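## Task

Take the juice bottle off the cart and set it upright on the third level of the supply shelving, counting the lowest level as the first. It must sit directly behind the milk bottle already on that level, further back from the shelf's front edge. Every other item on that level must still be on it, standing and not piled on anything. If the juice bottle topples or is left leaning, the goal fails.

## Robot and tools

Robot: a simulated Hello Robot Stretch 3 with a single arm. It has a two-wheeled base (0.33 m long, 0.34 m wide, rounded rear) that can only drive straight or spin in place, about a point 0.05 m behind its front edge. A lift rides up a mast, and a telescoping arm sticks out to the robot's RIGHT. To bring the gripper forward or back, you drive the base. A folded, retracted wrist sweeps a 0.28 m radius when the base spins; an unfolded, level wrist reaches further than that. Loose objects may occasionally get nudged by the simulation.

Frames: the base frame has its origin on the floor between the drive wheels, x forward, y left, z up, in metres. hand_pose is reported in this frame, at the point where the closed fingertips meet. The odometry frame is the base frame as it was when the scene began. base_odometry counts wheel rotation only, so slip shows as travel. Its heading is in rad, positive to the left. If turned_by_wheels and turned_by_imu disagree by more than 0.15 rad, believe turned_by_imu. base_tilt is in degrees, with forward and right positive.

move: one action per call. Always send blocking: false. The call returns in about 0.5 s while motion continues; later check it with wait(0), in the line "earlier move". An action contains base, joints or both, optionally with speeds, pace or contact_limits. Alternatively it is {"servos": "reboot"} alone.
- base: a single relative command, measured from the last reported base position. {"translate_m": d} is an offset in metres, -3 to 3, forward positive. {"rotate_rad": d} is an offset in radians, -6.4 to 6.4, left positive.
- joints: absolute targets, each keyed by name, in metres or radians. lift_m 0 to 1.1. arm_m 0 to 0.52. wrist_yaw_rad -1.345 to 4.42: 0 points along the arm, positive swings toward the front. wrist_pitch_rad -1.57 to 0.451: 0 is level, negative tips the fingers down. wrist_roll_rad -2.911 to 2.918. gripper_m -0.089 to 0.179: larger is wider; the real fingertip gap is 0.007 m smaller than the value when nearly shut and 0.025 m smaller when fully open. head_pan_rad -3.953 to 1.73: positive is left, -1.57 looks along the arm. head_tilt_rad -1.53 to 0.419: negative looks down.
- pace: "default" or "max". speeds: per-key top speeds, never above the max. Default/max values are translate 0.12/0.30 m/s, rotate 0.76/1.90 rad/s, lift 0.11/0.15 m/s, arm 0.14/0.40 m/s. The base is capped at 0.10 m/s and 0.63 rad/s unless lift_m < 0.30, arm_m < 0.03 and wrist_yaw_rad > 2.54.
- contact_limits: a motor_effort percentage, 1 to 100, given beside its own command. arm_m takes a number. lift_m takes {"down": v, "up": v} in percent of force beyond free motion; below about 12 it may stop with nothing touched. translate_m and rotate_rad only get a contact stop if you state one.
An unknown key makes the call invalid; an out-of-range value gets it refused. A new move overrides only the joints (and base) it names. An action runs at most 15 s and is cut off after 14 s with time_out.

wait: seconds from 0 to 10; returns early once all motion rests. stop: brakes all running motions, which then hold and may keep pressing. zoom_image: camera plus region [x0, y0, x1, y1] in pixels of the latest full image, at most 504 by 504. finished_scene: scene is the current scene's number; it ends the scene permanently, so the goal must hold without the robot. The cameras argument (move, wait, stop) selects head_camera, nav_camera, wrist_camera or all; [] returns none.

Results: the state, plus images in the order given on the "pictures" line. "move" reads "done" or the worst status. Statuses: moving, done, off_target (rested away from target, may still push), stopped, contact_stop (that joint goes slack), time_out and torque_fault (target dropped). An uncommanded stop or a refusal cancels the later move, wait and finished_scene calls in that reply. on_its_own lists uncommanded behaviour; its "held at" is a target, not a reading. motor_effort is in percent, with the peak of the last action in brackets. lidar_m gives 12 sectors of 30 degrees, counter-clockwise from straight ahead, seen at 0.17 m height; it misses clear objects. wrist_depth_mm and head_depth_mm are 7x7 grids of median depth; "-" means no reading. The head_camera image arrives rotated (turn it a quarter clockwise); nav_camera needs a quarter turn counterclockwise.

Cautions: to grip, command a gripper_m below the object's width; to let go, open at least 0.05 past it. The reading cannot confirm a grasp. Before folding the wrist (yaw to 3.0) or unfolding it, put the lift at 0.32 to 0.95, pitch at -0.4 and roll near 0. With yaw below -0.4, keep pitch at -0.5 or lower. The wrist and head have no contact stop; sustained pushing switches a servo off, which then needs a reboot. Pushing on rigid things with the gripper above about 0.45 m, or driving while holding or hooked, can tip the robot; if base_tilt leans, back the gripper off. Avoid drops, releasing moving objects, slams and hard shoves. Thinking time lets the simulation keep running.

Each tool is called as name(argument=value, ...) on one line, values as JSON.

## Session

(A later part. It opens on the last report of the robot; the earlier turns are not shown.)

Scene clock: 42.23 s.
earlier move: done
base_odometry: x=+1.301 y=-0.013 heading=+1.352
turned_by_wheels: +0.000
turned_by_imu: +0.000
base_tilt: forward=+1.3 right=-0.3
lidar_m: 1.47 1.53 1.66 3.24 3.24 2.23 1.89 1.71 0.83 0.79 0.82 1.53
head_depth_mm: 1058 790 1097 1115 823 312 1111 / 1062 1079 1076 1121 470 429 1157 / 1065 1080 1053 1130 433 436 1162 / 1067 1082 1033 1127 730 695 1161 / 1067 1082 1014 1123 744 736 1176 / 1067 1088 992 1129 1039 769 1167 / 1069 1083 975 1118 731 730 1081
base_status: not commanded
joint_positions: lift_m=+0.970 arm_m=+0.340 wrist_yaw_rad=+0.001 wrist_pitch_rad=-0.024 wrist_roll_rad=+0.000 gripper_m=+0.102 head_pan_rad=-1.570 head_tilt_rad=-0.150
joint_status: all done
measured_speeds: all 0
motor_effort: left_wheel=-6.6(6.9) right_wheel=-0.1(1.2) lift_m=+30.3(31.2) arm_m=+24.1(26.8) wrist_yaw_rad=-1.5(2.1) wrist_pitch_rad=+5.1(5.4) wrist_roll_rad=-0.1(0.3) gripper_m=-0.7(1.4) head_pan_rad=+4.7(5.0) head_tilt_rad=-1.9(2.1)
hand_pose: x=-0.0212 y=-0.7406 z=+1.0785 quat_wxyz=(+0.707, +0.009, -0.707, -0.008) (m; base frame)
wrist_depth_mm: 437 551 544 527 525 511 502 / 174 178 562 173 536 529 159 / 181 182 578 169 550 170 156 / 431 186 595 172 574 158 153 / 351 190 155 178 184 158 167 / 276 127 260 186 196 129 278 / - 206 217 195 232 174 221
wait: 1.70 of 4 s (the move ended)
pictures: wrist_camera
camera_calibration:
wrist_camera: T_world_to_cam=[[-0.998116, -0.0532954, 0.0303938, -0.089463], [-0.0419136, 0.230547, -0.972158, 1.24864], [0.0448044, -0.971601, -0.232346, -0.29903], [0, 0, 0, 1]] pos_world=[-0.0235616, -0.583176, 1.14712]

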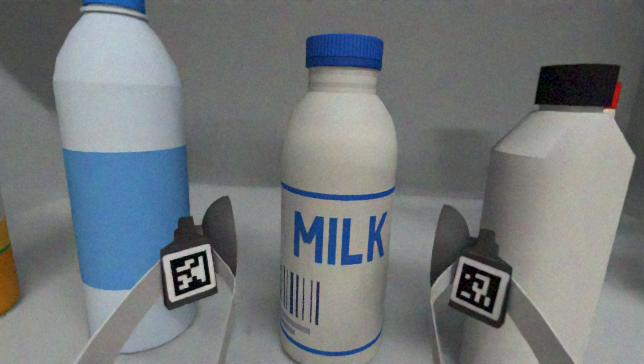

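move(blocking=false, joints={"arm_m": 0.378}, speeds={"arm_m": 0.05}, cameras=[])

wait(seconds=3, cameras=[])

move(blocking=false, joints={"gripper_m": 0.035}, cameras=[])

wait(seconds=3, cameras=["wrist_camera"])

move(blocking=false, joints={"lift_m": 1.0}, speeds={"lift_m": 0.05}, cameras=[])

wait(seconds=2, cameras=["wrist_camera"])

move(blocking=false, joints={"arm_m": 0.16}, cameras=[])

wait(seconds=4, cameras=[])

move(blocking=false, base={"translate_m": 0.08}, joints={"lift_m": 0.6, "head_tilt_rad": -0.55}, cameras=[])

wait(seconds=6, cameras=["wrist_camera","head_camera"])

Scene clock: 43.47 s.
move: moving
base_odometry: x=+1.301 y=-0.013 heading=+1.352
turned_by_wheels: +0.000
turned_by_imu: +0.000
base_tilt: forward=+1.4 right=-0.1
lidar_m: 1.47 1.53 1.65 3.23 3.24 2.23 1.90 1.70 0.83 0.79 0.82 1.52
head_depth_mm: 1063 791 1096 1118 822 319 1105 / 1062 1073 1084 1121 481 463 1160 / 1066 1083 1060 1125 448 450 1162 / 1065 1085 1030 1127 711 693 1161 / 1070 1090 1017 1124 744 735 1166 / 1069 1088 994 1124 1042 766 1177 / 1069 1087 978 1123 728 733 1084
base_status: not commanded
joint_positions: lift_m=+0.970 arm_m=+0.356 wrist_yaw_rad=+0.001 wrist_pitch_rad=-0.024 wrist_roll_rad=+0.000 gripper_m=+0.102 head_pan_rad=-1.570 head_tilt_rad=-0.150
joint_status: arm_m moving
measured_speeds: translate_m=+0.000 rotate_rad=+0.000 lift_m=+0.000 arm_m=+0.050 wrist_yaw_rad=+0.000 wrist_pitch_rad=+0.000 wrist_roll_rad=+0.000 head_pan_rad=+0.000 head_tilt_rad=+0.000
motor_effort: left_wheel=-6.5(6.9) right_wheel=-0.8(1.1) lift_m=+29.9(30.0) arm_m=+24.8(26.0) wrist_yaw_rad=-1.3(2.1) wrist_pitch_rad=+4.1(5.3) wrist_roll_rad=+0.0(0.3) gripper_m=-1.0(1.5) head_pan_rad=+3.0(5.0) head_tilt_rad=-1.4(2.0)
hand_pose: x=-0.0212 y=-0.7568 z=+1.0785 quat_wxyz=(+0.707, +0.009, -0.707, -0.008) (m; base frame)
wrist_depth_mm: 164 539 532 510 506 502 489 / 157 176 547 159 527 516 148 / 161 173 574 155 541 529 141 / 169 178 590 157 551 150 138 / 177 179 155 164 166 150 143 / 187 127 260 170 179 129 154 / 229 195 218 177 232 164 168
pictures: none
No camera images: "cameras" was empty.

Scene clock: 44.37 s.
earlier move: done
base_odometry: x=+1.301 y=-0.013 heading=+1.352
turned_by_wheels: +0.000
turned_by_imu: +0.000
base_tilt: forward=+1.4 right=+0.0
lidar_m: 1.48 1.53 1.65 3.24 3.24 2.23 1.89 1.71 0.83 0.80 0.82 1.53
head_depth_mm: 1062 790 1100 1121 822 319 1104 / 1056 1073 1083 1120 497 693 1157 / 1065 1082 1055 1120 472 476 1156 / 1060 1081 1033 1127 727 695 1169 / 1065 1087 1017 1128 746 733 1165 / 1068 1088 994 1125 1044 769 1171 / 1068 1085 976 1122 726 732 1082
base_status: not commanded
joint_positions: lift_m=+0.970 arm_m=+0.378 wrist_yaw_rad=+0.001 wrist_pitch_rad=-0.024 wrist_roll_rad=+0.000 gripper_m=+0.102 head_pan_rad=-1.570 head_tilt_rad=-0.150
joint_status: all done
measured_speeds: all 0
motor_effort: left_wheel=-6.5(7.1) right_wheel=+0.0(1.1) lift_m=+29.3(30.0) arm_m=+24.1(26.1) wrist_yaw_rad=-1.9(2.1) wrist_pitch_rad=+4.9(5.3) wrist_roll_rad=+0.3(0.5) gripper_m=-0.1(1.5) head_pan_rad=+4.5(5.0) head_tilt_rad=-1.8(2.1)
hand_pose: x=-0.0212 y=-0.7786 z=+1.0785 quat_wxyz=(+0.707, +0.009, -0.707, -0.008) (m; base frame)
wrist_depth_mm: - 515 510 132 483 476 469 / 138 162 529 135 503 496 - / 140 163 545 132 511 514 125 / 145 167 557 132 535 523 118 / 150 164 154 138 147 137 118 / 154 127 162 143 147 129 122 / - 178 217 149 224 151 127
wait: 0.90 of 3 s (the move ended)
pictures: none
No camera images: "cameras" was empty.

Scene clock: 44.87 s.
move: moving
base_odometry: x=+1.301 y=-0.013 heading=+1.352
turned_by_wheels: +0.000
turned_by_imu: +0.000
base_tilt: forward=+1.4 right=-0.3
lidar_m: 1.48 1.53 1.65 3.24 3.25 2.23 1.89 1.71 0.83 0.79 0.82 1.53
head_depth_mm: 1057 790 1101 1120 824 319 1109 / 1061 1076 1083 1115 497 692 1156 / 1061 1078 1058 1122 471 476 1161 / 1069 1088 1030 1127 711 697 1163 / 1067 1086 1015 1129 746 734 1167 / 1070 1087 990 1130 1044 771 1168 / 1071 1087 976 1123 730 732 1086
base_status: not commanded
joint_positions: lift_m=+0.970 arm_m=+0.378 wrist_yaw_rad=+0.001 wrist_pitch_rad=-0.024 wrist_roll_rad=+0.000 gripper_m=+0.065 head_pan_rad=-1.570 head_tilt_rad=-0.150
joint_status: gripper_m moving
measured_speeds: translate_m=+0.000 rotate_rad=+0.000 lift_m=+0.000 arm_m=+0.000 wrist_yaw_rad=-0.010 wrist_pitch_rad=+0.000 wrist_roll_rad=+0.000 head_pan_rad=+0.000 head_tilt_rad=+0.000
motor_effort: left_wheel=-6.7(6.7) right_wheel=-0.8(1.0) lift_m=+28.9(29.3) arm_m=+24.6(25.7) wrist_yaw_rad=-1.1(1.9) wrist_pitch_rad=+4.9(5.2) wrist_roll_rad=+0.3(0.5) gripper_m=-78.5(80.1) head_pan_rad=+3.3(4.7) head_tilt_rad=-0.8(2.0)
hand_pose: x=-0.0212 y=-0.7786 z=+1.0785 quat_wxyz=(+0.707, +0.009, -0.707, -0.008) (m; base frame)
wrist_depth_mm: - 519 508 131 489 477 469 / 138 162 527 135 506 489 - / 141 163 546 131 513 510 126 / 145 167 555 132 530 528 118 / 149 168 152 138 149 145 118 / 155 163 134 143 132 136 122 / 161 113 225 149 216 133 127
pictures: none
No camera images: "cameras" was empty.

Scene clock: 45.57 s.
earlier move: done
base_odometry: x=+1.301 y=-0.013 heading=+1.352
turned_by_wheels: +0.000
turned_by_imu: +0.000
base_tilt: forward=+1.4 right=-0.2
lidar_m: 1.48 1.53 1.65 3.24 3.23 2.23 1.89 1.71 0.83 0.79 0.82 1.53
head_depth_mm: 1060 791 1102 1119 823 319 1108 / 1056 1076 1083 1121 496 692 1158 / 1067 1078 1061 1123 472 476 1154 / 1065 1084 1036 1126 729 696 1166 / 1062 1084 1014 1124 744 735 1169 / 1069 1083 998 1127 1048 768 1168 / 1074 1088 978 1117 727 734 1082
base_status: not commanded
joint_positions: lift_m=+0.970 arm_m=+0.378 wrist_yaw_rad=+0.001 wrist_pitch_rad=-0.024 wrist_roll_rad=+0.000 gripper_m=+0.036 head_pan_rad=-1.570 head_tilt_rad=-0.150
joint_status: all done
measured_speeds: all 0
motor_effort: left_wheel=-6.8(6.8) right_wheel=-0.6(1.1) lift_m=+28.6(29.3) arm_m=+22.8(25.7) wrist_yaw_rad=-1.5(1.9) wrist_pitch_rad=+5.0(5.4) wrist_roll_rad=+0.0(0.5) gripper_m=-11.9(83.6) head_pan_rad=+5.0(5.0) head_tilt_rad=-1.4(2.2)
hand_pose: x=-0.0212 y=-0.7786 z=+1.0785 quat_wxyz=(+0.707, +0.009, -0.707, -0.008) (m; base frame)
wrist_depth_mm: - 516 512 132 482 478 467 / 138 163 532 135 501 491 - / 141 164 542 131 509 510 125 / 145 167 561 132 531 526 118 / 150 170 152 138 148 144 118 / 155 165 134 143 131 136 121 / 161 162 225 149 223 138 127
wait: 0.70 of 3 s (the move ended)
pictures: wrist_camera
camera_calibration:
wrist_camera: T_world_to_cam=[[-0.998134, -0.0529812, 0.0303681, -0.0912638], [-0.0418162, 0.230564, -0.972158, 1.25741], [0.0445044, -0.971614, -0.232349, -0.335963], [0, 0, 0, 1]] pos_world=[-0.0235614, -0.621175, 1.14712]

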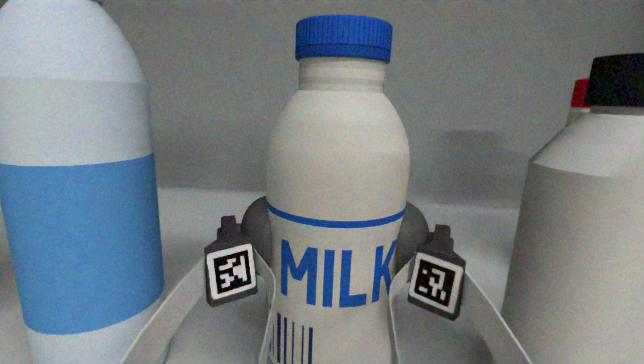

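Scene clock: 46.07 s.
move: moving
base_odometry: x=+1.301 y=-0.013 heading=+1.352
turned_by_wheels: +0.000
turned_by_imu: +0.000
base_tilt: forward=+1.3 right=+0.1
lidar_m: 1.47 1.53 1.65 3.24 3.25 2.23 1.89 1.71 0.83 0.79 0.82 1.53
head_depth_mm: 1059 792 1097 1122 389 1164 1150 / 1061 1074 1083 1124 457 692 1158 / 1062 1080 1058 1124 464 689 1160 / 1068 1085 1037 1119 602 716 1159 / 1068 1087 1017 1123 744 735 1165 / 1070 1087 995 1131 1040 769 1173 / 1072 1083 974 1118 729 731 1085
base_status: not commanded
joint_positions: lift_m=+0.989 arm_m=+0.378 wrist_yaw_rad=+0.001 wrist_pitch_rad=-0.069 wrist_roll_rad=+0.000 gripper_m=+0.036 head_pan_rad=-1.570 head_tilt_rad=-0.150
joint_status: lift_m moving
measured_speeds: translate_m=+0.000 rotate_rad=+0.000 lift_m=+0.050 arm_m=+0.000 wrist_yaw_rad=+0.000 wrist_pitch_rad=-0.048 wrist_roll_rad=+0.000 head_pan_rad=+0.000 head_tilt_rad=+0.000
motor_effort: left_wheel=-6.5(6.9) right_wheel=+0.0(1.1) lift_m=+41.2(41.2) arm_m=+22.2(23.3) wrist_yaw_rad=-1.2(1.5) wrist_pitch_rad=+14.2(14.4) wrist_roll_rad=-0.2(0.4) gripper_m=-12.2(12.5) head_pan_rad=+3.0(4.6) head_tilt_rad=-1.3(2.2)
hand_pose: x=-0.0213 y=-0.7769 z=+1.0858 quat_wxyz=(+0.707, +0.025, -0.706, -0.025) (m; base frame)
wrist_depth_mm: - 517 505 149 479 468 463 / 138 168 526 138 503 486 472 / 140 163 548 133 519 510 127 / 146 176 518 133 504 524 119 / 151 169 153 138 149 144 118 / 157 166 135 142 131 138 123 / 166 165 229 148 227 138 130
pictures: none
No camera images: "cameras" was empty.

Scene clock: 46.70 s.
earlier move: done
base_odometry: x=+1.301 y=-0.013 heading=+1.352
turned_by_wheels: +0.000
turned_by_imu: +0.000
base_tilt: forward=+1.4 right=-0.2
lidar_m: 1.47 1.53 1.65 3.24 3.23 2.22 1.89 1.71 0.83 0.80 0.82 1.53
head_depth_mm: 1059 791 1098 1114 387 1166 1153 / 1058 1078 1087 1118 440 708 1159 / 1062 1080 1063 1118 462 692 1155 / 1067 1082 1038 1119 566 717 1162 / 1065 1082 1020 1127 745 736 1163 / 1064 1090 999 1129 1040 769 1167 / 1068 1091 975 1120 727 732 1083
base_status: not commanded
joint_positions: lift_m=+1.000 arm_m=+0.378 wrist_yaw_rad=+0.001 wrist_pitch_rad=-0.071 wrist_roll_rad=+0.000 gripper_m=+0.036 head_pan_rad=-1.570 head_tilt_rad=-0.150
joint_status: all done
measured_speeds: all 0
on_its_own: wrist_pitch_rad is at rest, and its effort (+13.4) is outside its rest range (-8 to +12)
motor_effort: left_wheel=-6.5(6.9) right_wheel=-0.7(1.2) lift_m=+37.9(41.2) arm_m=+21.2(23.3) wrist_yaw_rad=-0.9(1.6) wrist_pitch_rad=+13.4(14.4) wrist_roll_rad=-0.3(0.6) gripper_m=-11.4(12.5) head_pan_rad=+3.0(5.0) head_tilt_rad=-1.8(2.2)
hand_pose: x=-0.0213 y=-0.7769 z=+1.0966 quat_wxyz=(+0.707, +0.025, -0.706, -0.025) (m; base frame)
wrist_depth_mm: 145 515 502 148 479 473 462 / - 534 525 137 501 495 472 / 140 164 550 133 511 516 130 / 146 168 550 133 541 530 126 / 150 170 153 137 148 145 119 / 157 167 134 142 131 137 123 / 166 165 244 148 243 137 130
wait: 0.63 of 2 s (the move ended)
pictures: wrist_camera
camera_calibration:
wrist_camera: T_world_to_cam=[[-0.998138, -0.0542466, 0.027893, -0.0900069], [-0.0418187, 0.275665, -0.960344, 1.29666], [0.0444062, -0.959722, -0.277421, -0.271434], [0, 0, 0, 1]] pos_world=[-0.0235614, -0.622828, 1.17245]

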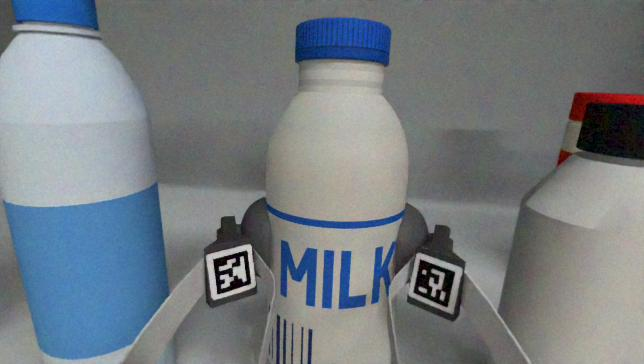

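Scene clock: 47.20 s.
move: moving
base_odometry: x=+1.301 y=-0.013 heading=+1.352
turned_by_wheels: +0.000
turned_by_imu: +0.000
base_tilt: forward=+1.3 right=-0.1
lidar_m: 1.47 1.52 1.65 3.23 3.26 2.23 1.89 1.71 0.83 0.79 0.82 1.53
head_depth_mm: 1061 792 1099 1116 378 1168 1154 / 1066 1073 1083 1118 426 709 1147 / 1065 1080 1057 1122 446 693 1162 / 1068 1085 1035 1120 584 716 1162 / 1068 1092 1015 1128 745 735 1166 / 1070 1084 993 1130 1042 769 1168 / 1070 1085 975 1120 727 733 1083
base_status: not commanded
joint_positions: lift_m=+1.000 arm_m=+0.360 wrist_yaw_rad=+0.001 wrist_pitch_rad=-0.071 wrist_roll_rad=+0.000 gripper_m=+0.036 head_pan_rad=-1.570 head_tilt_rad=-0.150
joint_status: arm_m moving
measured_speeds: translate_m=+0.000 rotate_rad=+0.000 lift_m=+0.000 arm_m=-0.068 wrist_yaw_rad=+0.000 wrist_pitch_rad=+0.000 wrist_roll_rad=+0.000 head_pan_rad=+0.000 head_tilt_rad=+0.000
motor_effort: left_wheel=-6.5(6.9) right_wheel=-0.4(1.3) lift_m=+37.4(38.3) arm_m=-24.3(26.1) wrist_yaw_rad=-1.3(1.5) wrist_pitch_rad=+13.6(13.8) wrist_roll_rad=+0.1(0.3) gripper_m=-12.2(12.2) head_pan_rad=+3.9(4.6) head_tilt_rad=-1.9(2.0)
hand_pose: x=-0.0213 y=-0.7591 z=+1.0964 quat_wxyz=(+0.707, +0.026, -0.706, -0.025) (m; base frame)
wrist_depth_mm: 156 528 517 138 491 481 476 / - 551 537 137 512 506 490 / 153 168 565 133 526 525 137 / 159 173 546 133 535 159 137 / 168 179 153 138 148 149 136 / 179 179 134 142 131 147 145 / 231 108 244 147 242 149 158
pictures: none
No camera images: "cameras" was empty.

Scene clock: 49.53 s.
earlier move: done
base_odometry: x=+1.301 y=-0.013 heading=+1.352
turned_by_wheels: +0.000
turned_by_imu: -0.001
base_tilt: forward=+1.4 right=-0.2
lidar_m: 1.47 1.53 1.65 3.25 3.22 2.23 1.89 1.71 0.83 0.79 0.82 1.53
head_depth_mm: 1059 793 1105 1116 874 689 - / 1068 1077 1079 1117 725 - - / 1064 1076 1057 1127 730 - - / 1060 1082 1033 1124 523 405 1120 / 1068 1084 1012 1127 748 732 1168 / 1071 1083 992 1130 1047 769 1167 / 1068 1092 978 1119 729 734 1083
base_status: not commanded
joint_positions: lift_m=+1.000 arm_m=+0.160 wrist_yaw_rad=+0.001 wrist_pitch_rad=-0.072 wrist_roll_rad=+0.000 gripper_m=+0.036 head_pan_rad=-1.570 head_tilt_rad=-0.150
joint_status: all done
measured_speeds: all 0
on_its_own: wrist_pitch_rad is at rest, and its effort (+14.0) is outside its rest range (-8 to +12)
motor_effort: left_wheel=-6.5(6.9) right_wheel=-0.3(1.3) lift_m=+33.5(38.3) arm_m=-24.0(26.1) wrist_yaw_rad=-1.1(1.9) wrist_pitch_rad=+14.0(14.4) wrist_roll_rad=+0.0(0.4) gripper_m=-11.1(12.8) head_pan_rad=+4.3(5.1) head_tilt_rad=-1.9(2.4)
hand_pose: x=-0.0213 y=-0.5588 z=+1.0963 quat_wxyz=(+0.707, +0.026, -0.706, -0.025) (m; base frame)
wrist_depth_mm: 475 707 700 148 675 664 646 / 440 360 354 137 694 684 665 / 394 367 355 132 325 466 380 / 397 394 371 133 330 553 395 / 392 392 153 137 148 436 403 / 481 363 132 142 131 331 330 / 487 108 827 148 765 824 -
wait: 2.33 of 4 s (the move ended)
pictures: none
No camera images: "cameras" was empty.

Scene clock: 50.03 s.
move: moving
base_odometry: x=+1.305 y=+0.001 heading=+1.352
turned_by_wheels: +0.000
turned_by_imu: +0.000
base_tilt: forward=+0.6 right=-0.4
lidar_m: 1.46 1.52 1.65 3.24 3.25 2.24 1.91 1.70 0.84 0.80 0.82 1.52
head_depth_mm: 966 1039 875 1251 1052 1017 1230 / 965 1028 708 - 1092 1020 1233 / 968 1054 854 290 302 1019 1220 / 968 1052 512 394 1096 1025 1241 / 972 1025 753 1274 1143 1030 1240 / 971 1040 933 1278 1191 1027 1239 / 968 1027 735 1017 1070 1001 1186
base_status: translate_m moving
joint_positions: lift_m=+0.975 arm_m=+0.160 wrist_yaw_rad=+0.000 wrist_pitch_rad=-0.072 wrist_roll_rad=+0.000 gripper_m=+0.036 head_pan_rad=-1.570 head_tilt_rad=-0.558
joint_status: lift_m moving; head_tilt_rad moving
measured_speeds: translate_m=+0.058 rotate_rad=+0.000 lift_m=-0.097 arm_m=+0.000 wrist_yaw_rad=+0.000 wrist_pitch_rad=+0.000 wrist_roll_rad=+0.000 head_pan_rad=+0.000 head_tilt_rad=-0.096
motor_effort: left_wheel=+6.8(7.0) right_wheel=+8.4(8.9) lift_m=+20.8(31.9) arm_m=-24.2(24.5) wrist_yaw_rad=-0.9(1.8) wrist_pitch_rad=+13.5(14.5) wrist_roll_rad=-0.3(0.3) gripper_m=-10.4(12.2) head_pan_rad=+3.8(5.2) head_tilt_rad=-4.1(5.2)
hand_pose: x=-0.0214 y=-0.5588 z=+1.0710 quat_wxyz=(+0.707, +0.026, -0.706, -0.026) (m; base frame)
wrist_depth_mm: 444 554 698 138 675 659 650 / 376 351 345 137 703 667 640 / 472 369 353 132 321 451 389 / 398 390 371 133 334 487 396 / 367 358 153 138 148 364 392 / 484 - 132 142 131 325 320 / 473 108 822 148 747 802 -
pictures: none
No camera images: "cameras" was empty.

Scene clock: 54.00 s.
earlier move: done
base_odometry: x=+1.319 y=+0.065 heading=+1.352
turned_by_wheels: +0.000
turned_by_imu: -0.001
base_tilt: forward=+1.4 right=-0.2
lidar_m: 1.39 1.44 1.60 3.24 3.34 2.31 1.98 1.71 0.85 0.81 0.78 1.44
head_depth_mm: 967 1027 795 1272 1177 1021 1231 / 966 1053 857 1280 1172 1026 1224 / 968 1054 1000 1269 1181 989 535 / 971 1041 864 1278 1141 719 557 / 974 1042 871 1280 1148 1028 1240 / 975 1028 739 1166 1164 1031 1216 / 952 955 816 837 938 998 1263
base_status: done
joint_positions: lift_m=+0.600 arm_m=+0.160 wrist_yaw_rad=+0.000 wrist_pitch_rad=-0.072 wrist_roll_rad=+0.000 gripper_m=+0.036 head_pan_rad=-1.570 head_tilt_rad=-0.550
joint_status: all done
measured_speeds: all 0
on_its_own: wrist_pitch_rad is at rest, and its effort (+13.3) is outside its rest range (-8 to +12)
motor_effort: left_wheel=+2.3(7.6) right_wheel=+4.0(8.9) lift_m=+20.7(31.9) arm_m=-21.3(24.8) wrist_yaw_rad=-0.8(1.8) wrist_pitch_rad=+13.3(14.5) wrist_roll_rad=+0.3(0.6) gripper_m=-11.8(12.8) head_pan_rad=+3.4(5.2) head_tilt_rad=+4.1(5.2)
hand_pose: x=-0.0214 y=-0.5588 z=+0.6961 quat_wxyz=(+0.707, +0.026, -0.706, -0.026) (m; base frame)
wrist_depth_mm: 370 520 711 148 674 668 649 / 387 499 741 137 711 691 668 / 391 506 768 133 728 715 701 / 395 510 715 133 699 744 732 / 400 459 153 137 149 565 588 / 387 417 135 142 131 423 433 / 414 108 371 148 356 352 346
wait: 3.97 of 6 s (the move ended)
pictures: head_camera (sideways), wrist_camera
camera_calibration:
head_camera: T_world_to_cam=[[0.0142899, 0.477093, -0.878737, 1.15842], [0.999892, -0.00990772, 0.0108809, -0.0183806], [-0.00351509, -0.878797, -0.477182, 0.579191], [0, 0, 0, 1]] pos_world=[0.00386086, -0.0438644, 1.29453]
wrist_camera: T_world_to_cam=[[-0.998164, -0.0537908, 0.0278373, -0.0668963], [-0.0417217, 0.277485, -0.959824, 0.852598], [0.0439053, -0.959223, -0.27922, -0.171751], [0, 0, 0, 1]] pos_world=[-0.023661, -0.404929, 0.772249]

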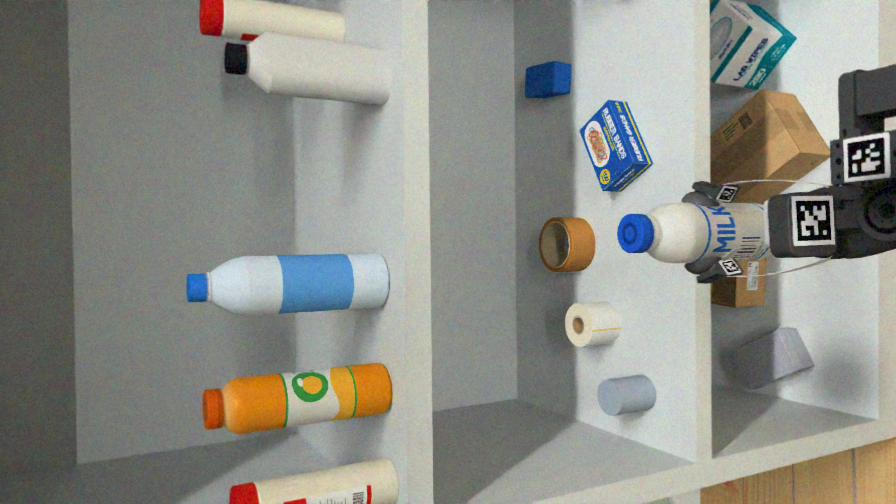

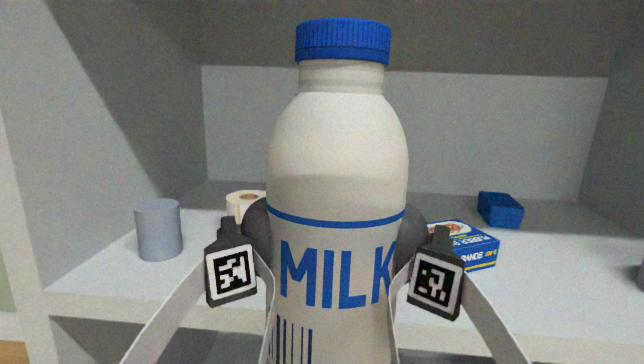

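move(blocking=false, joints={"arm_m": 0.372, "wrist_pitch_rad": 0.05}, cameras=[])

wait(seconds=4, cameras=[])

move(blocking=false, joints={"lift_m": 0.51}, speeds={"lift_m": 0.05}, contact_limits={"lift_m": {"down": 13}}, cameras=[])

wait(seconds=4, cameras=["head_camera"])

Scene clock: 55.27 s.
move: moving
base_odometry: x=+1.319 y=+0.065 heading=+1.352
turned_by_wheels: +0.000
turned_by_imu: +0.000
base_tilt: forward=+1.4 right=-0.1
lidar_m: 1.39 1.45 1.60 3.25 3.35 2.30 1.97 1.71 0.85 0.81 0.78 1.44
head_depth_mm: 968 1026 797 1268 1170 1021 1230 / 968 1051 858 1274 1177 1022 491 / 972 1059 999 1277 1186 993 484 / 968 1042 863 1278 1140 735 570 / 972 1043 869 1274 1145 1032 1244 / 972 1030 738 1166 1166 1030 1217 / 952 959 822 838 941 996 1267
base_status: not commanded
joint_positions: lift_m=+0.600 arm_m=+0.178 wrist_yaw_rad=+0.000 wrist_pitch_rad=-0.029 wrist_roll_rad=+0.000 gripper_m=+0.036 head_pan_rad=-1.570 head_tilt_rad=-0.550
joint_status: arm_m moving; wrist_pitch_rad moving
measured_speeds: translate_m=+0.000 rotate_rad=+0.000 lift_m=+0.000 arm_m=+0.068 wrist_yaw_rad=+0.000 wrist_pitch_rad=+0.000 wrist_roll_rad=+0.000 head_pan_rad=+0.000 head_tilt_rad=+0.000
motor_effort: left_wheel=+2.3(2.6) right_wheel=+3.9(4.5) lift_m=+22.6(22.6) arm_m=+25.0(26.7) wrist_yaw_rad=-0.9(1.1) wrist_pitch_rad=+14.7(16.7) wrist_roll_rad=-0.2(0.3) gripper_m=-11.5(12.4) head_pan_rad=+2.8(4.6) head_tilt_rad=+4.4(4.8)
hand_pose: x=-0.0214 y=-0.5781 z=+0.7071 quat_wxyz=(+0.707, +0.011, -0.707, -0.011) (m; base frame)
wrist_depth_mm: 367 515 699 147 671 654 648 / 389 493 723 137 695 674 664 / 393 503 754 132 707 702 687 / 395 516 775 132 731 730 716 / 398 468 152 137 148 587 619 / 386 430 135 142 131 439 472 / 371 108 354 148 340 350 370
pictures: none
No camera images: "cameras" was empty.

Scene clock: 57.57 s.
earlier move: off_target
base_odometry: x=+1.319 y=+0.065 heading=+1.352
turned_by_wheels: +0.000
turned_by_imu: -0.001
base_tilt: forward=+1.4 right=-0.3
lidar_m: 1.39 1.44 1.60 3.24 3.34 2.30 1.98 1.71 0.85 0.81 0.78 1.45
head_depth_mm: 970 1023 798 1271 1176 1023 1234 / 968 1054 856 1278 1172 644 494 / 968 1052 997 1269 1180 637 1228 / 971 1042 863 1272 893 958 1239 / 971 1044 868 1275 1138 1025 1247 / 973 1023 740 1161 1158 1033 1213 / 950 960 820 838 937 998 1263
base_status: not commanded
joint_positions: lift_m=+0.600 arm_m=+0.372 wrist_yaw_rad=+0.000 wrist_pitch_rad=-0.029 wrist_roll_rad=+0.000 gripper_m=+0.036 head_pan_rad=-1.570 head_tilt_rad=-0.550
joint_status: wrist_pitch_rad off_target (ended at -0.029, target +0.050); the others done
measured_speeds: all 0
on_its_own: wrist_pitch_rad is at rest, and its effort (+15.0) is outside its rest range (-8 to +12)
motor_effort: left_wheel=+2.5(2.8) right_wheel=+4.0(4.8) lift_m=+34.5(34.5) arm_m=+25.1(27.1) wrist_yaw_rad=-0.8(1.3) wrist_pitch_rad=+15.0(16.7) wrist_roll_rad=+0.0(0.5) gripper_m=-11.9(12.5) head_pan_rad=+3.1(5.0) head_tilt_rad=+3.8(4.8)
hand_pose: x=-0.0214 y=-0.7724 z=+0.7072 quat_wxyz=(+0.707, +0.011, -0.707, -0.010) (m; base frame)
wrist_depth_mm: 379 516 518 149 493 485 472 / 381 522 538 137 510 502 492 / 384 526 561 134 524 518 511 / 391 533 574 133 534 533 519 / 391 513 153 138 149 559 541 / 384 445 134 142 131 439 427 / 311 108 314 147 326 293 368
wait: 2.30 of 4 s (the move ended)
pictures: none
No camera images: "cameras" was empty.

Scene clock: 58.07 s.
move: moving
base_odometry: x=+1.319 y=+0.065 heading=+1.352
turned_by_wheels: +0.000
turned_by_imu: +0.000
base_tilt: forward=+1.4 right=-0.2
lidar_m: 1.39 1.44 1.59 3.25 3.35 2.30 1.98 1.70 0.85 0.81 0.78 1.44
head_depth_mm: 967 1027 796 1269 1168 1018 1234 / 968 1051 855 1274 1174 956 512 / 971 1057 999 1275 1179 643 1210 / 971 1044 865 1277 901 815 1238 / 974 1041 871 1280 1145 1027 1236 / 968 1027 738 1164 1165 1031 1219 / 954 956 820 836 938 996 1257
base_status: not commanded
joint_positions: lift_m=+0.581 arm_m=+0.372 wrist_yaw_rad=+0.000 wrist_pitch_rad=-0.028 wrist_roll_rad=+0.000 gripper_m=+0.036 head_pan_rad=-1.570 head_tilt_rad=-0.550
joint_status: lift_m moving
measured_speeds: translate_m=+0.000 rotate_rad=+0.000 lift_m=-0.050 arm_m=+0.000 wrist_yaw_rad=+0.000 wrist_pitch_rad=+0.000 wrist_roll_rad=+0.000 head_pan_rad=+0.000 head_tilt_rad=+0.000
motor_effort: left_wheel=+2.1(2.6) right_wheel=+4.2(4.3) lift_m=+21.1(37.3) arm_m=+25.5(25.5) wrist_yaw_rad=-0.6(1.1) wrist_pitch_rad=+14.6(14.9) wrist_roll_rad=-0.1(0.3) gripper_m=-11.3(12.4) head_pan_rad=+3.6(4.9) head_tilt_rad=+4.1(4.1)
contact_limits: lift_m down 13 (down: maximum 72; up: maximum 65)
hand_pose: x=-0.0214 y=-0.7725 z=+0.6887 quat_wxyz=(+0.707, +0.010, -0.707, -0.010) (m; base frame)
wrist_depth_mm: 380 517 515 149 495 485 474 / 382 519 539 137 510 500 493 / 385 523 556 133 528 516 513 / 389 540 573 133 543 542 520 / 395 507 153 138 148 550 539 / 377 395 134 142 131 431 397 / 290 108 306 148 277 267 343
pictures: none
No camera images: "cameras" was empty.

Scene clock: 59.90 s.
earlier move: done
base_odometry: x=+1.319 y=+0.065 heading=+1.352
turned_by_wheels: +0.000
turned_by_imu: -0.001
base_tilt: forward=+1.4 right=+0.0
lidar_m: 1.39 1.44 1.60 3.24 3.35 2.30 1.97 1.71 0.85 0.81 0.78 1.45
head_depth_mm: 967 1026 795 1268 1169 1020 1227 / 970 1056 858 1270 1173 994 604 / 966 1051 1000 1275 1177 702 1175 / 970 1044 866 1283 1138 950 1210 / 969 1044 870 1272 1143 1034 1237 / 973 1031 739 1162 1158 1030 1211 / 950 954 820 838 938 995 1266
base_status: not commanded
joint_positions: lift_m=+0.510 arm_m=+0.372 wrist_yaw_rad=+0.000 wrist_pitch_rad=-0.009 wrist_roll_rad=+0.000 gripper_m=+0.036 head_pan_rad=-1.570 head_tilt_rad=-0.550
joint_status: all done
measured_speeds: all 0
motor_effort: left_wheel=+2.7(2.9) right_wheel=+4.1(4.5) lift_m=+18.9(37.3) arm_m=+24.4(25.5) wrist_yaw_rad=-0.7(1.3) wrist_pitch_rad=+10.9(15.3) wrist_roll_rad=-0.3(0.3) gripper_m=-11.9(13.0) head_pan_rad=+3.4(5.5) head_tilt_rad=+2.9(4.3)
contact_limits: lift_m down 13 (down: maximum 72; up: maximum 65)
hand_pose: x=-0.0214 y=-0.7730 z=+0.6223 quat_wxyz=(+0.707, +0.004, -0.707, -0.003) (m; base frame)
wrist_depth_mm: 380 507 523 148 494 487 480 / 380 520 532 137 512 506 493 / 386 530 559 132 523 516 507 / 387 503 570 132 543 538 519 / 377 337 153 138 148 431 374 / 268 284 134 143 131 229 234 / 222 108 227 149 224 191 215
wait: 1.83 of 4 s (the move ended)
pictures: head_camera (sideways)
camera_calibration:
head_camera: T_world_to_cam=[[0.0142913, 0.476623, -0.878992, 1.15873], [0.999892, -0.00990243, 0.0108875, -0.0183889], [-0.00351493, -0.879052, -0.476713, 0.578571], [0, 0, 0, 1]] pos_world=[0.00386087, -0.0438648, 1.29453]

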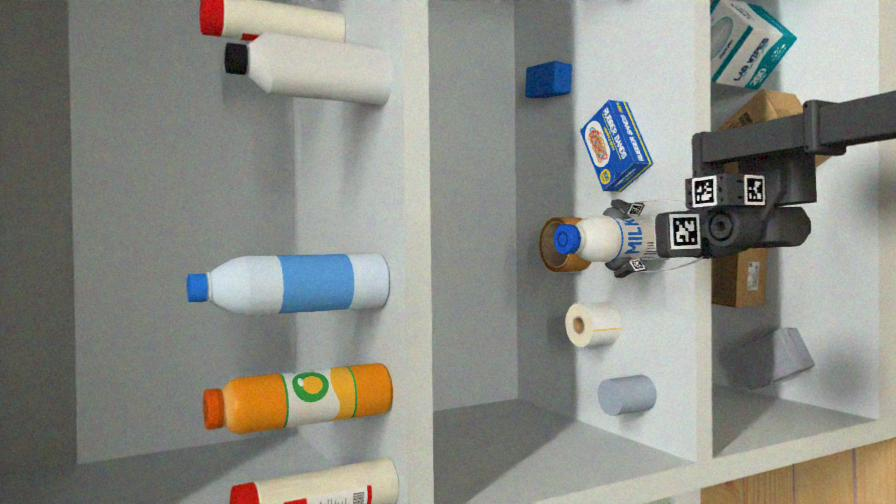

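move(blocking=false, joints={"lift_m": 0.507, "wrist_pitch_rad": 0.0}, cameras=[])

wait(seconds=1, cameras=[])

move(blocking=false, joints={"gripper_m": 0.12}, cameras=[])

wait(seconds=3, cameras=["wrist_camera"])

move(blocking=false, joints={"arm_m": 0.0}, cameras=[])

wait(seconds=5, cameras=["wrist_camera"])

Scene clock: 61.00 s.
move: moving
base_odometry: x=+1.319 y=+0.065 heading=+1.352
turned_by_wheels: +0.000
turned_by_imu: +0.000
base_tilt: forward=+1.3 right=-0.3
lidar_m: 1.39 1.44 1.60 3.24 3.37 2.30 1.97 1.71 0.85 0.81 0.79 1.45
head_depth_mm: 970 1022 795 1269 1172 1020 1231 / 969 1056 858 1269 1179 990 609 / 969 1054 1001 1269 1176 709 1180 / 972 1044 865 1268 1142 943 1210 / 971 1041 870 1277 1146 1028 1248 / 971 1029 740 1162 1157 1032 1210 / 953 959 819 837 941 1000 1264
base_status: not commanded
joint_positions: lift_m=+0.507 arm_m=+0.372 wrist_yaw_rad=+0.000 wrist_pitch_rad=-0.007 wrist_roll_rad=+0.000 gripper_m=+0.036 head_pan_rad=-1.570 head_tilt_rad=-0.550
joint_status: lift_m moving; wrist_pitch_rad moving
measured_speeds: all 0
motor_effort: left_wheel=+2.4(2.8) right_wheel=+4.1(4.4) lift_m=+14.3(20.9) arm_m=+22.3(23.8) wrist_yaw_rad=-0.5(1.1) wrist_pitch_rad=+1.4(11.4) wrist_roll_rad=-0.3(0.3) gripper_m=-12.1(12.5) head_pan_rad=+4.2(5.0) head_tilt_rad=+2.9(3.4)
hand_pose: x=-0.0214 y=-0.7731 z=+0.6199 quat_wxyz=(+0.707, +0.003, -0.707, -0.003) (m; base frame)
wrist_depth_mm: 378 513 523 133 497 487 479 / 381 524 535 137 511 501 493 / 387 528 557 132 521 516 508 / 390 504 576 132 540 533 517 / 377 336 152 137 148 436 374 / 267 284 135 142 131 228 234 / 222 108 225 147 224 191 213
pictures: none
No camera images: "cameras" was empty.

Scene clock: 61.03 s.
earlier move: done
base_odometry: x=+1.319 y=+0.065 heading=+1.352
turned_by_wheels: +0.000
turned_by_imu: +0.000
base_tilt: forward=+1.4 right=-0.2
lidar_m: 1.39 1.44 1.60 3.26 3.35 2.30 1.97 1.71 0.85 0.80 0.78 1.45
head_depth_mm: 973 1022 798 1272 1169 1018 1230 / 967 1050 858 1272 1185 990 609 / 969 1053 997 1273 1181 706 1174 / 972 1042 863 1276 1139 949 1204 / 970 1044 870 1277 1144 1029 1242 / 972 1028 740 1168 1161 1036 1213 / 952 958 821 837 940 995 1269
base_status: not commanded
joint_positions: lift_m=+0.507 arm_m=+0.372 wrist_yaw_rad=+0.000 wrist_pitch_rad=-0.007 wrist_roll_rad=+0.000 gripper_m=+0.036 head_pan_rad=-1.570 head_tilt_rad=-0.550
joint_status: all done
measured_speeds: all 0
motor_effort: left_wheel=+2.4(2.8) right_wheel=+3.4(4.4) lift_m=+15.6(20.9) arm_m=+23.3(23.8) wrist_yaw_rad=-0.7(1.1) wrist_pitch_rad=+2.1(11.4) wrist_roll_rad=+0.3(0.3) gripper_m=-10.8(12.5) head_pan_rad=+4.1(5.0) head_tilt_rad=+3.0(3.4)
hand_pose: x=-0.0214 y=-0.7731 z=+0.6199 quat_wxyz=(+0.707, +0.003, -0.707, -0.003) (m; base frame)
wrist_depth_mm: 379 513 527 133 497 486 478 / 381 521 542 137 509 502 492 / 385 522 557 132 517 519 513 / 391 504 566 132 537 535 523 / 378 337 152 138 148 435 371 / 267 284 135 142 131 227 233 / 222 108 226 148 223 192 212
wait: 0.03 of 1 s (the move ended)
pictures: none
No camera images: "cameras" was empty.

Scene clock: 61.53 s.
move: moving
base_odometry: x=+1.319 y=+0.065 heading=+1.352
turned_by_wheels: +0.000
turned_by_imu: +0.000
base_tilt: forward=+1.3 right=-0.2
lidar_m: 1.39 1.45 1.60 3.25 3.34 2.30 1.98 1.71 0.85 0.81 0.79 1.45
head_depth_mm: 970 1026 796 1270 1170 1022 1227 / 967 1053 857 1275 1172 990 609 / 964 1053 1000 1277 1179 708 1176 / 967 1043 861 1268 1136 853 1203 / 969 1042 873 1274 1140 1026 1237 / 971 1029 738 1159 1158 1032 1217 / 951 958 819 839 937 1001 1262
base_status: not commanded
joint_positions: lift_m=+0.507 arm_m=+0.372 wrist_yaw_rad=+0.000 wrist_pitch_rad=-0.011 wrist_roll_rad=+0.000 gripper_m=+0.072 head_pan_rad=-1.570 head_tilt_rad=-0.550
joint_status: gripper_m moving
measured_speeds: translate_m=+0.000 rotate_rad=+0.000 lift_m=+0.000 arm_m=+0.000 wrist_yaw_rad=+0.000 wrist_pitch_rad=-0.096 wrist_roll_rad=+0.000 head_pan_rad=+0.000 head_tilt_rad=+0.000
motor_effort: left_wheel=+2.5(2.7) right_wheel=+3.5(4.5) lift_m=+16.4(16.4) arm_m=+23.1(23.6) wrist_yaw_rad=-0.8(1.2) wrist_pitch_rad=+3.3(3.3) wrist_roll_rad=-0.1(0.5) gripper_m=+75.9(78.8) head_pan_rad=+3.8(4.2) head_tilt_rad=+3.0(3.4)
hand_pose: x=-0.0214 y=-0.7729 z=+0.6188 quat_wxyz=(+0.707, +0.004, -0.707, -0.004) (m; base frame)
wrist_depth_mm: 379 512 522 133 491 491 480 / 380 521 540 136 510 505 492 / 385 532 558 131 523 519 506 / 387 506 570 133 542 537 526 / 378 334 153 138 148 432 372 / 264 281 133 142 133 225 230 / 220 113 223 148 214 190 214
pictures: none
No camera images: "cameras" was empty.

Scene clock: 62.40 s.
earlier move: done
base_odometry: x=+1.319 y=+0.065 heading=+1.352
turned_by_wheels: +0.000
turned_by_imu: +0.000
base_tilt: forward=+1.4 right=-0.1
lidar_m: 1.39 1.44 1.59 3.25 3.34 2.31 1.97 1.71 0.85 0.81 0.78 1.45
head_depth_mm: 969 1027 795 1267 1177 1019 1231 / 968 1053 860 1271 1180 991 609 / 973 1055 999 1274 1174 707 1180 / 970 1042 865 1276 1139 873 1212 / 973 1042 870 1278 1143 1031 1244 / 972 1032 739 1168 1159 1032 1215 / 950 953 821 837 941 999 1264
base_status: not commanded
joint_positions: lift_m=+0.507 arm_m=+0.372 wrist_yaw_rad=+0.000 wrist_pitch_rad=-0.016 wrist_roll_rad=+0.000 gripper_m=+0.120 head_pan_rad=-1.570 head_tilt_rad=-0.550
joint_status: all done
measured_speeds: all 0
motor_effort: left_wheel=+2.3(2.8) right_wheel=+3.9(4.6) lift_m=+27.1(27.1) arm_m=+22.7(23.6) wrist_yaw_rad=-0.8(1.4) wrist_pitch_rad=+3.7(3.9) wrist_roll_rad=+0.0(0.5) gripper_m=+0.6(79.4) head_pan_rad=+3.4(5.1) head_tilt_rad=+3.0(3.4)
hand_pose: x=-0.0214 y=-0.7728 z=+0.6175 quat_wxyz=(+0.707, +0.006, -0.707, -0.006) (m; base frame)
wrist_depth_mm: 378 509 519 132 494 489 478 / 383 518 536 136 507 504 490 / 384 526 558 131 519 520 508 / 390 506 573 132 542 539 518 / 368 349 156 137 154 290 372 / 273 124 255 143 263 125 227 / - 209 213 149 218 211 217
wait: 0.87 of 3 s (the move ended)
pictures: wrist_camera
camera_calibration:
wrist_camera: T_world_to_cam=[[-0.99816, -0.052229, 0.0308065, -0.0768279], [-0.041721, 0.222866, -0.973956, 0.80302], [0.044003, -0.973449, -0.224635, -0.443667], [0, 0, 0, 1]] pos_world=[-0.0236611, -0.614865, 0.684809]

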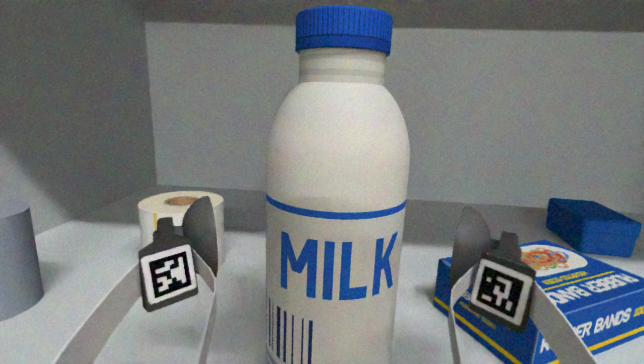

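Scene clock: 62.90 s.
move: moving
base_odometry: x=+1.319 y=+0.065 heading=+1.352
turned_by_wheels: +0.000
turned_by_imu: +0.000
base_tilt: forward=+1.3 right=-0.2
lidar_m: 1.39 1.45 1.60 3.24 3.35 2.30 1.97 1.71 0.85 0.81 0.78 1.44
head_depth_mm: 969 1022 798 1279 1177 1024 1234 / 968 1051 860 1266 1174 989 608 / 974 1055 1001 1272 1177 917 1174 / 967 1040 868 1278 1136 948 1208 / 966 1038 870 1277 1148 1028 1239 / 973 1028 739 1167 1163 1033 1213 / 949 958 821 834 940 994 1266
base_status: not commanded
joint_positions: lift_m=+0.507 arm_m=+0.354 wrist_yaw_rad=+0.000 wrist_pitch_rad=-0.016 wrist_roll_rad=+0.000 gripper_m=+0.120 head_pan_rad=-1.570 head_tilt_rad=-0.550
joint_status: arm_m moving
measured_speeds: translate_m=+0.000 rotate_rad=+0.000 lift_m=+0.000 arm_m=-0.068 wrist_yaw_rad=+0.000 wrist_pitch_rad=+0.000 wrist_roll_rad=+0.000 head_pan_rad=+0.000 head_tilt_rad=+0.000
motor_effort: left_wheel=+2.5(2.6) right_wheel=+3.4(4.4) lift_m=+33.0(33.0) arm_m=-24.9(25.9) wrist_yaw_rad=-0.9(1.0) wrist_pitch_rad=+3.3(3.8) wrist_roll_rad=-0.3(0.3) gripper_m=-1.0(1.2) head_pan_rad=+3.4(4.2) head_tilt_rad=+2.1(2.9)
hand_pose: x=-0.0214 y=-0.7551 z=+0.6174 quat_wxyz=(+0.707, +0.006, -0.707, -0.006) (m; base frame)
wrist_depth_mm: 378 518 529 147 511 497 490 / 384 520 549 149 523 516 507 / 385 529 573 144 535 532 517 / 389 504 584 148 545 549 531 / 327 352 305 153 378 288 384 / 257 124 267 158 264 126 238 / - 210 222 165 219 214 231
pictures: none
No camera images: "cameras" was empty.

Scene clock: 66.33 s.
earlier move: done
base_odometry: x=+1.319 y=+0.065 heading=+1.352
turned_by_wheels: +0.000
turned_by_imu: -0.001
base_tilt: forward=+1.5 right=-0.1
lidar_m: 1.39 1.44 1.59 3.24 3.34 2.30 1.97 1.71 0.85 0.81 0.78 1.45
head_depth_mm: 967 1028 799 1273 1175 1021 1240 / 973 1051 861 1274 1178 1019 1226 / 972 1052 1000 1269 1181 1024 1225 / 969 1042 863 1281 1137 996 1237 / 971 1041 871 1270 1147 1031 1244 / 971 1026 739 1171 1168 1026 1211 / 955 957 822 836 938 998 1261
base_status: not commanded
joint_positions: lift_m=+0.507 arm_m=+0.000 wrist_yaw_rad=+0.000 wrist_pitch_rad=-0.017 wrist_roll_rad=+0.000 gripper_m=+0.120 head_pan_rad=-1.570 head_tilt_rad=-0.550
joint_status: all done
measured_speeds: all 0
motor_effort: left_wheel=+2.3(2.7) right_wheel=+4.0(5.0) lift_m=+33.5(34.8) arm_m=-24.5(25.9) wrist_yaw_rad=-0.9(1.4) wrist_pitch_rad=+3.7(4.1) wrist_roll_rad=+0.0(0.5) gripper_m=-0.9(1.3) head_pan_rad=+3.3(5.2) head_tilt_rad=+1.5(3.3)
hand_pose: x=-0.0214 y=-0.4008 z=+0.6173 quat_wxyz=(+0.707, +0.006, -0.707, -0.006) (m; base frame)
wrist_depth_mm: - 498 849 848 828 811 792 / - 501 - 500 836 830 - / - 512 - 506 - 862 - / - 515 580 528 569 715 585 / - 512 500 491 486 471 469 / - 124 - - - 123 - / 970 567 758 778 747 738 -
wait: 3.43 of 5 s (the move ended)
pictures: wrist_camera
camera_calibration:
wrist_camera: T_world_to_cam=[[-0.99816, -0.0522622, 0.0307466, -0.057368], [-0.041716, 0.223882, -0.973723, 0.720127], [0.0440053, -0.973214, -0.22565, -0.0809121], [0, 0, 0, 1]] pos_world=[-0.0236611, -0.242966, 0.68471]

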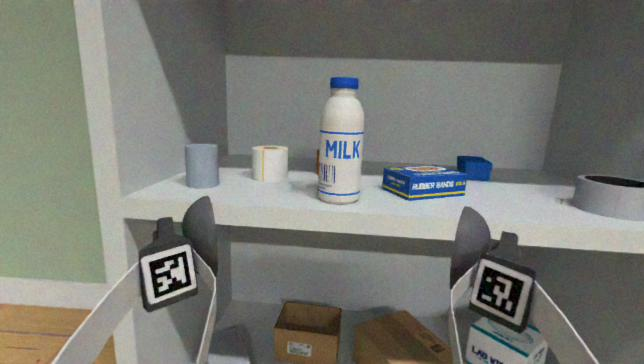

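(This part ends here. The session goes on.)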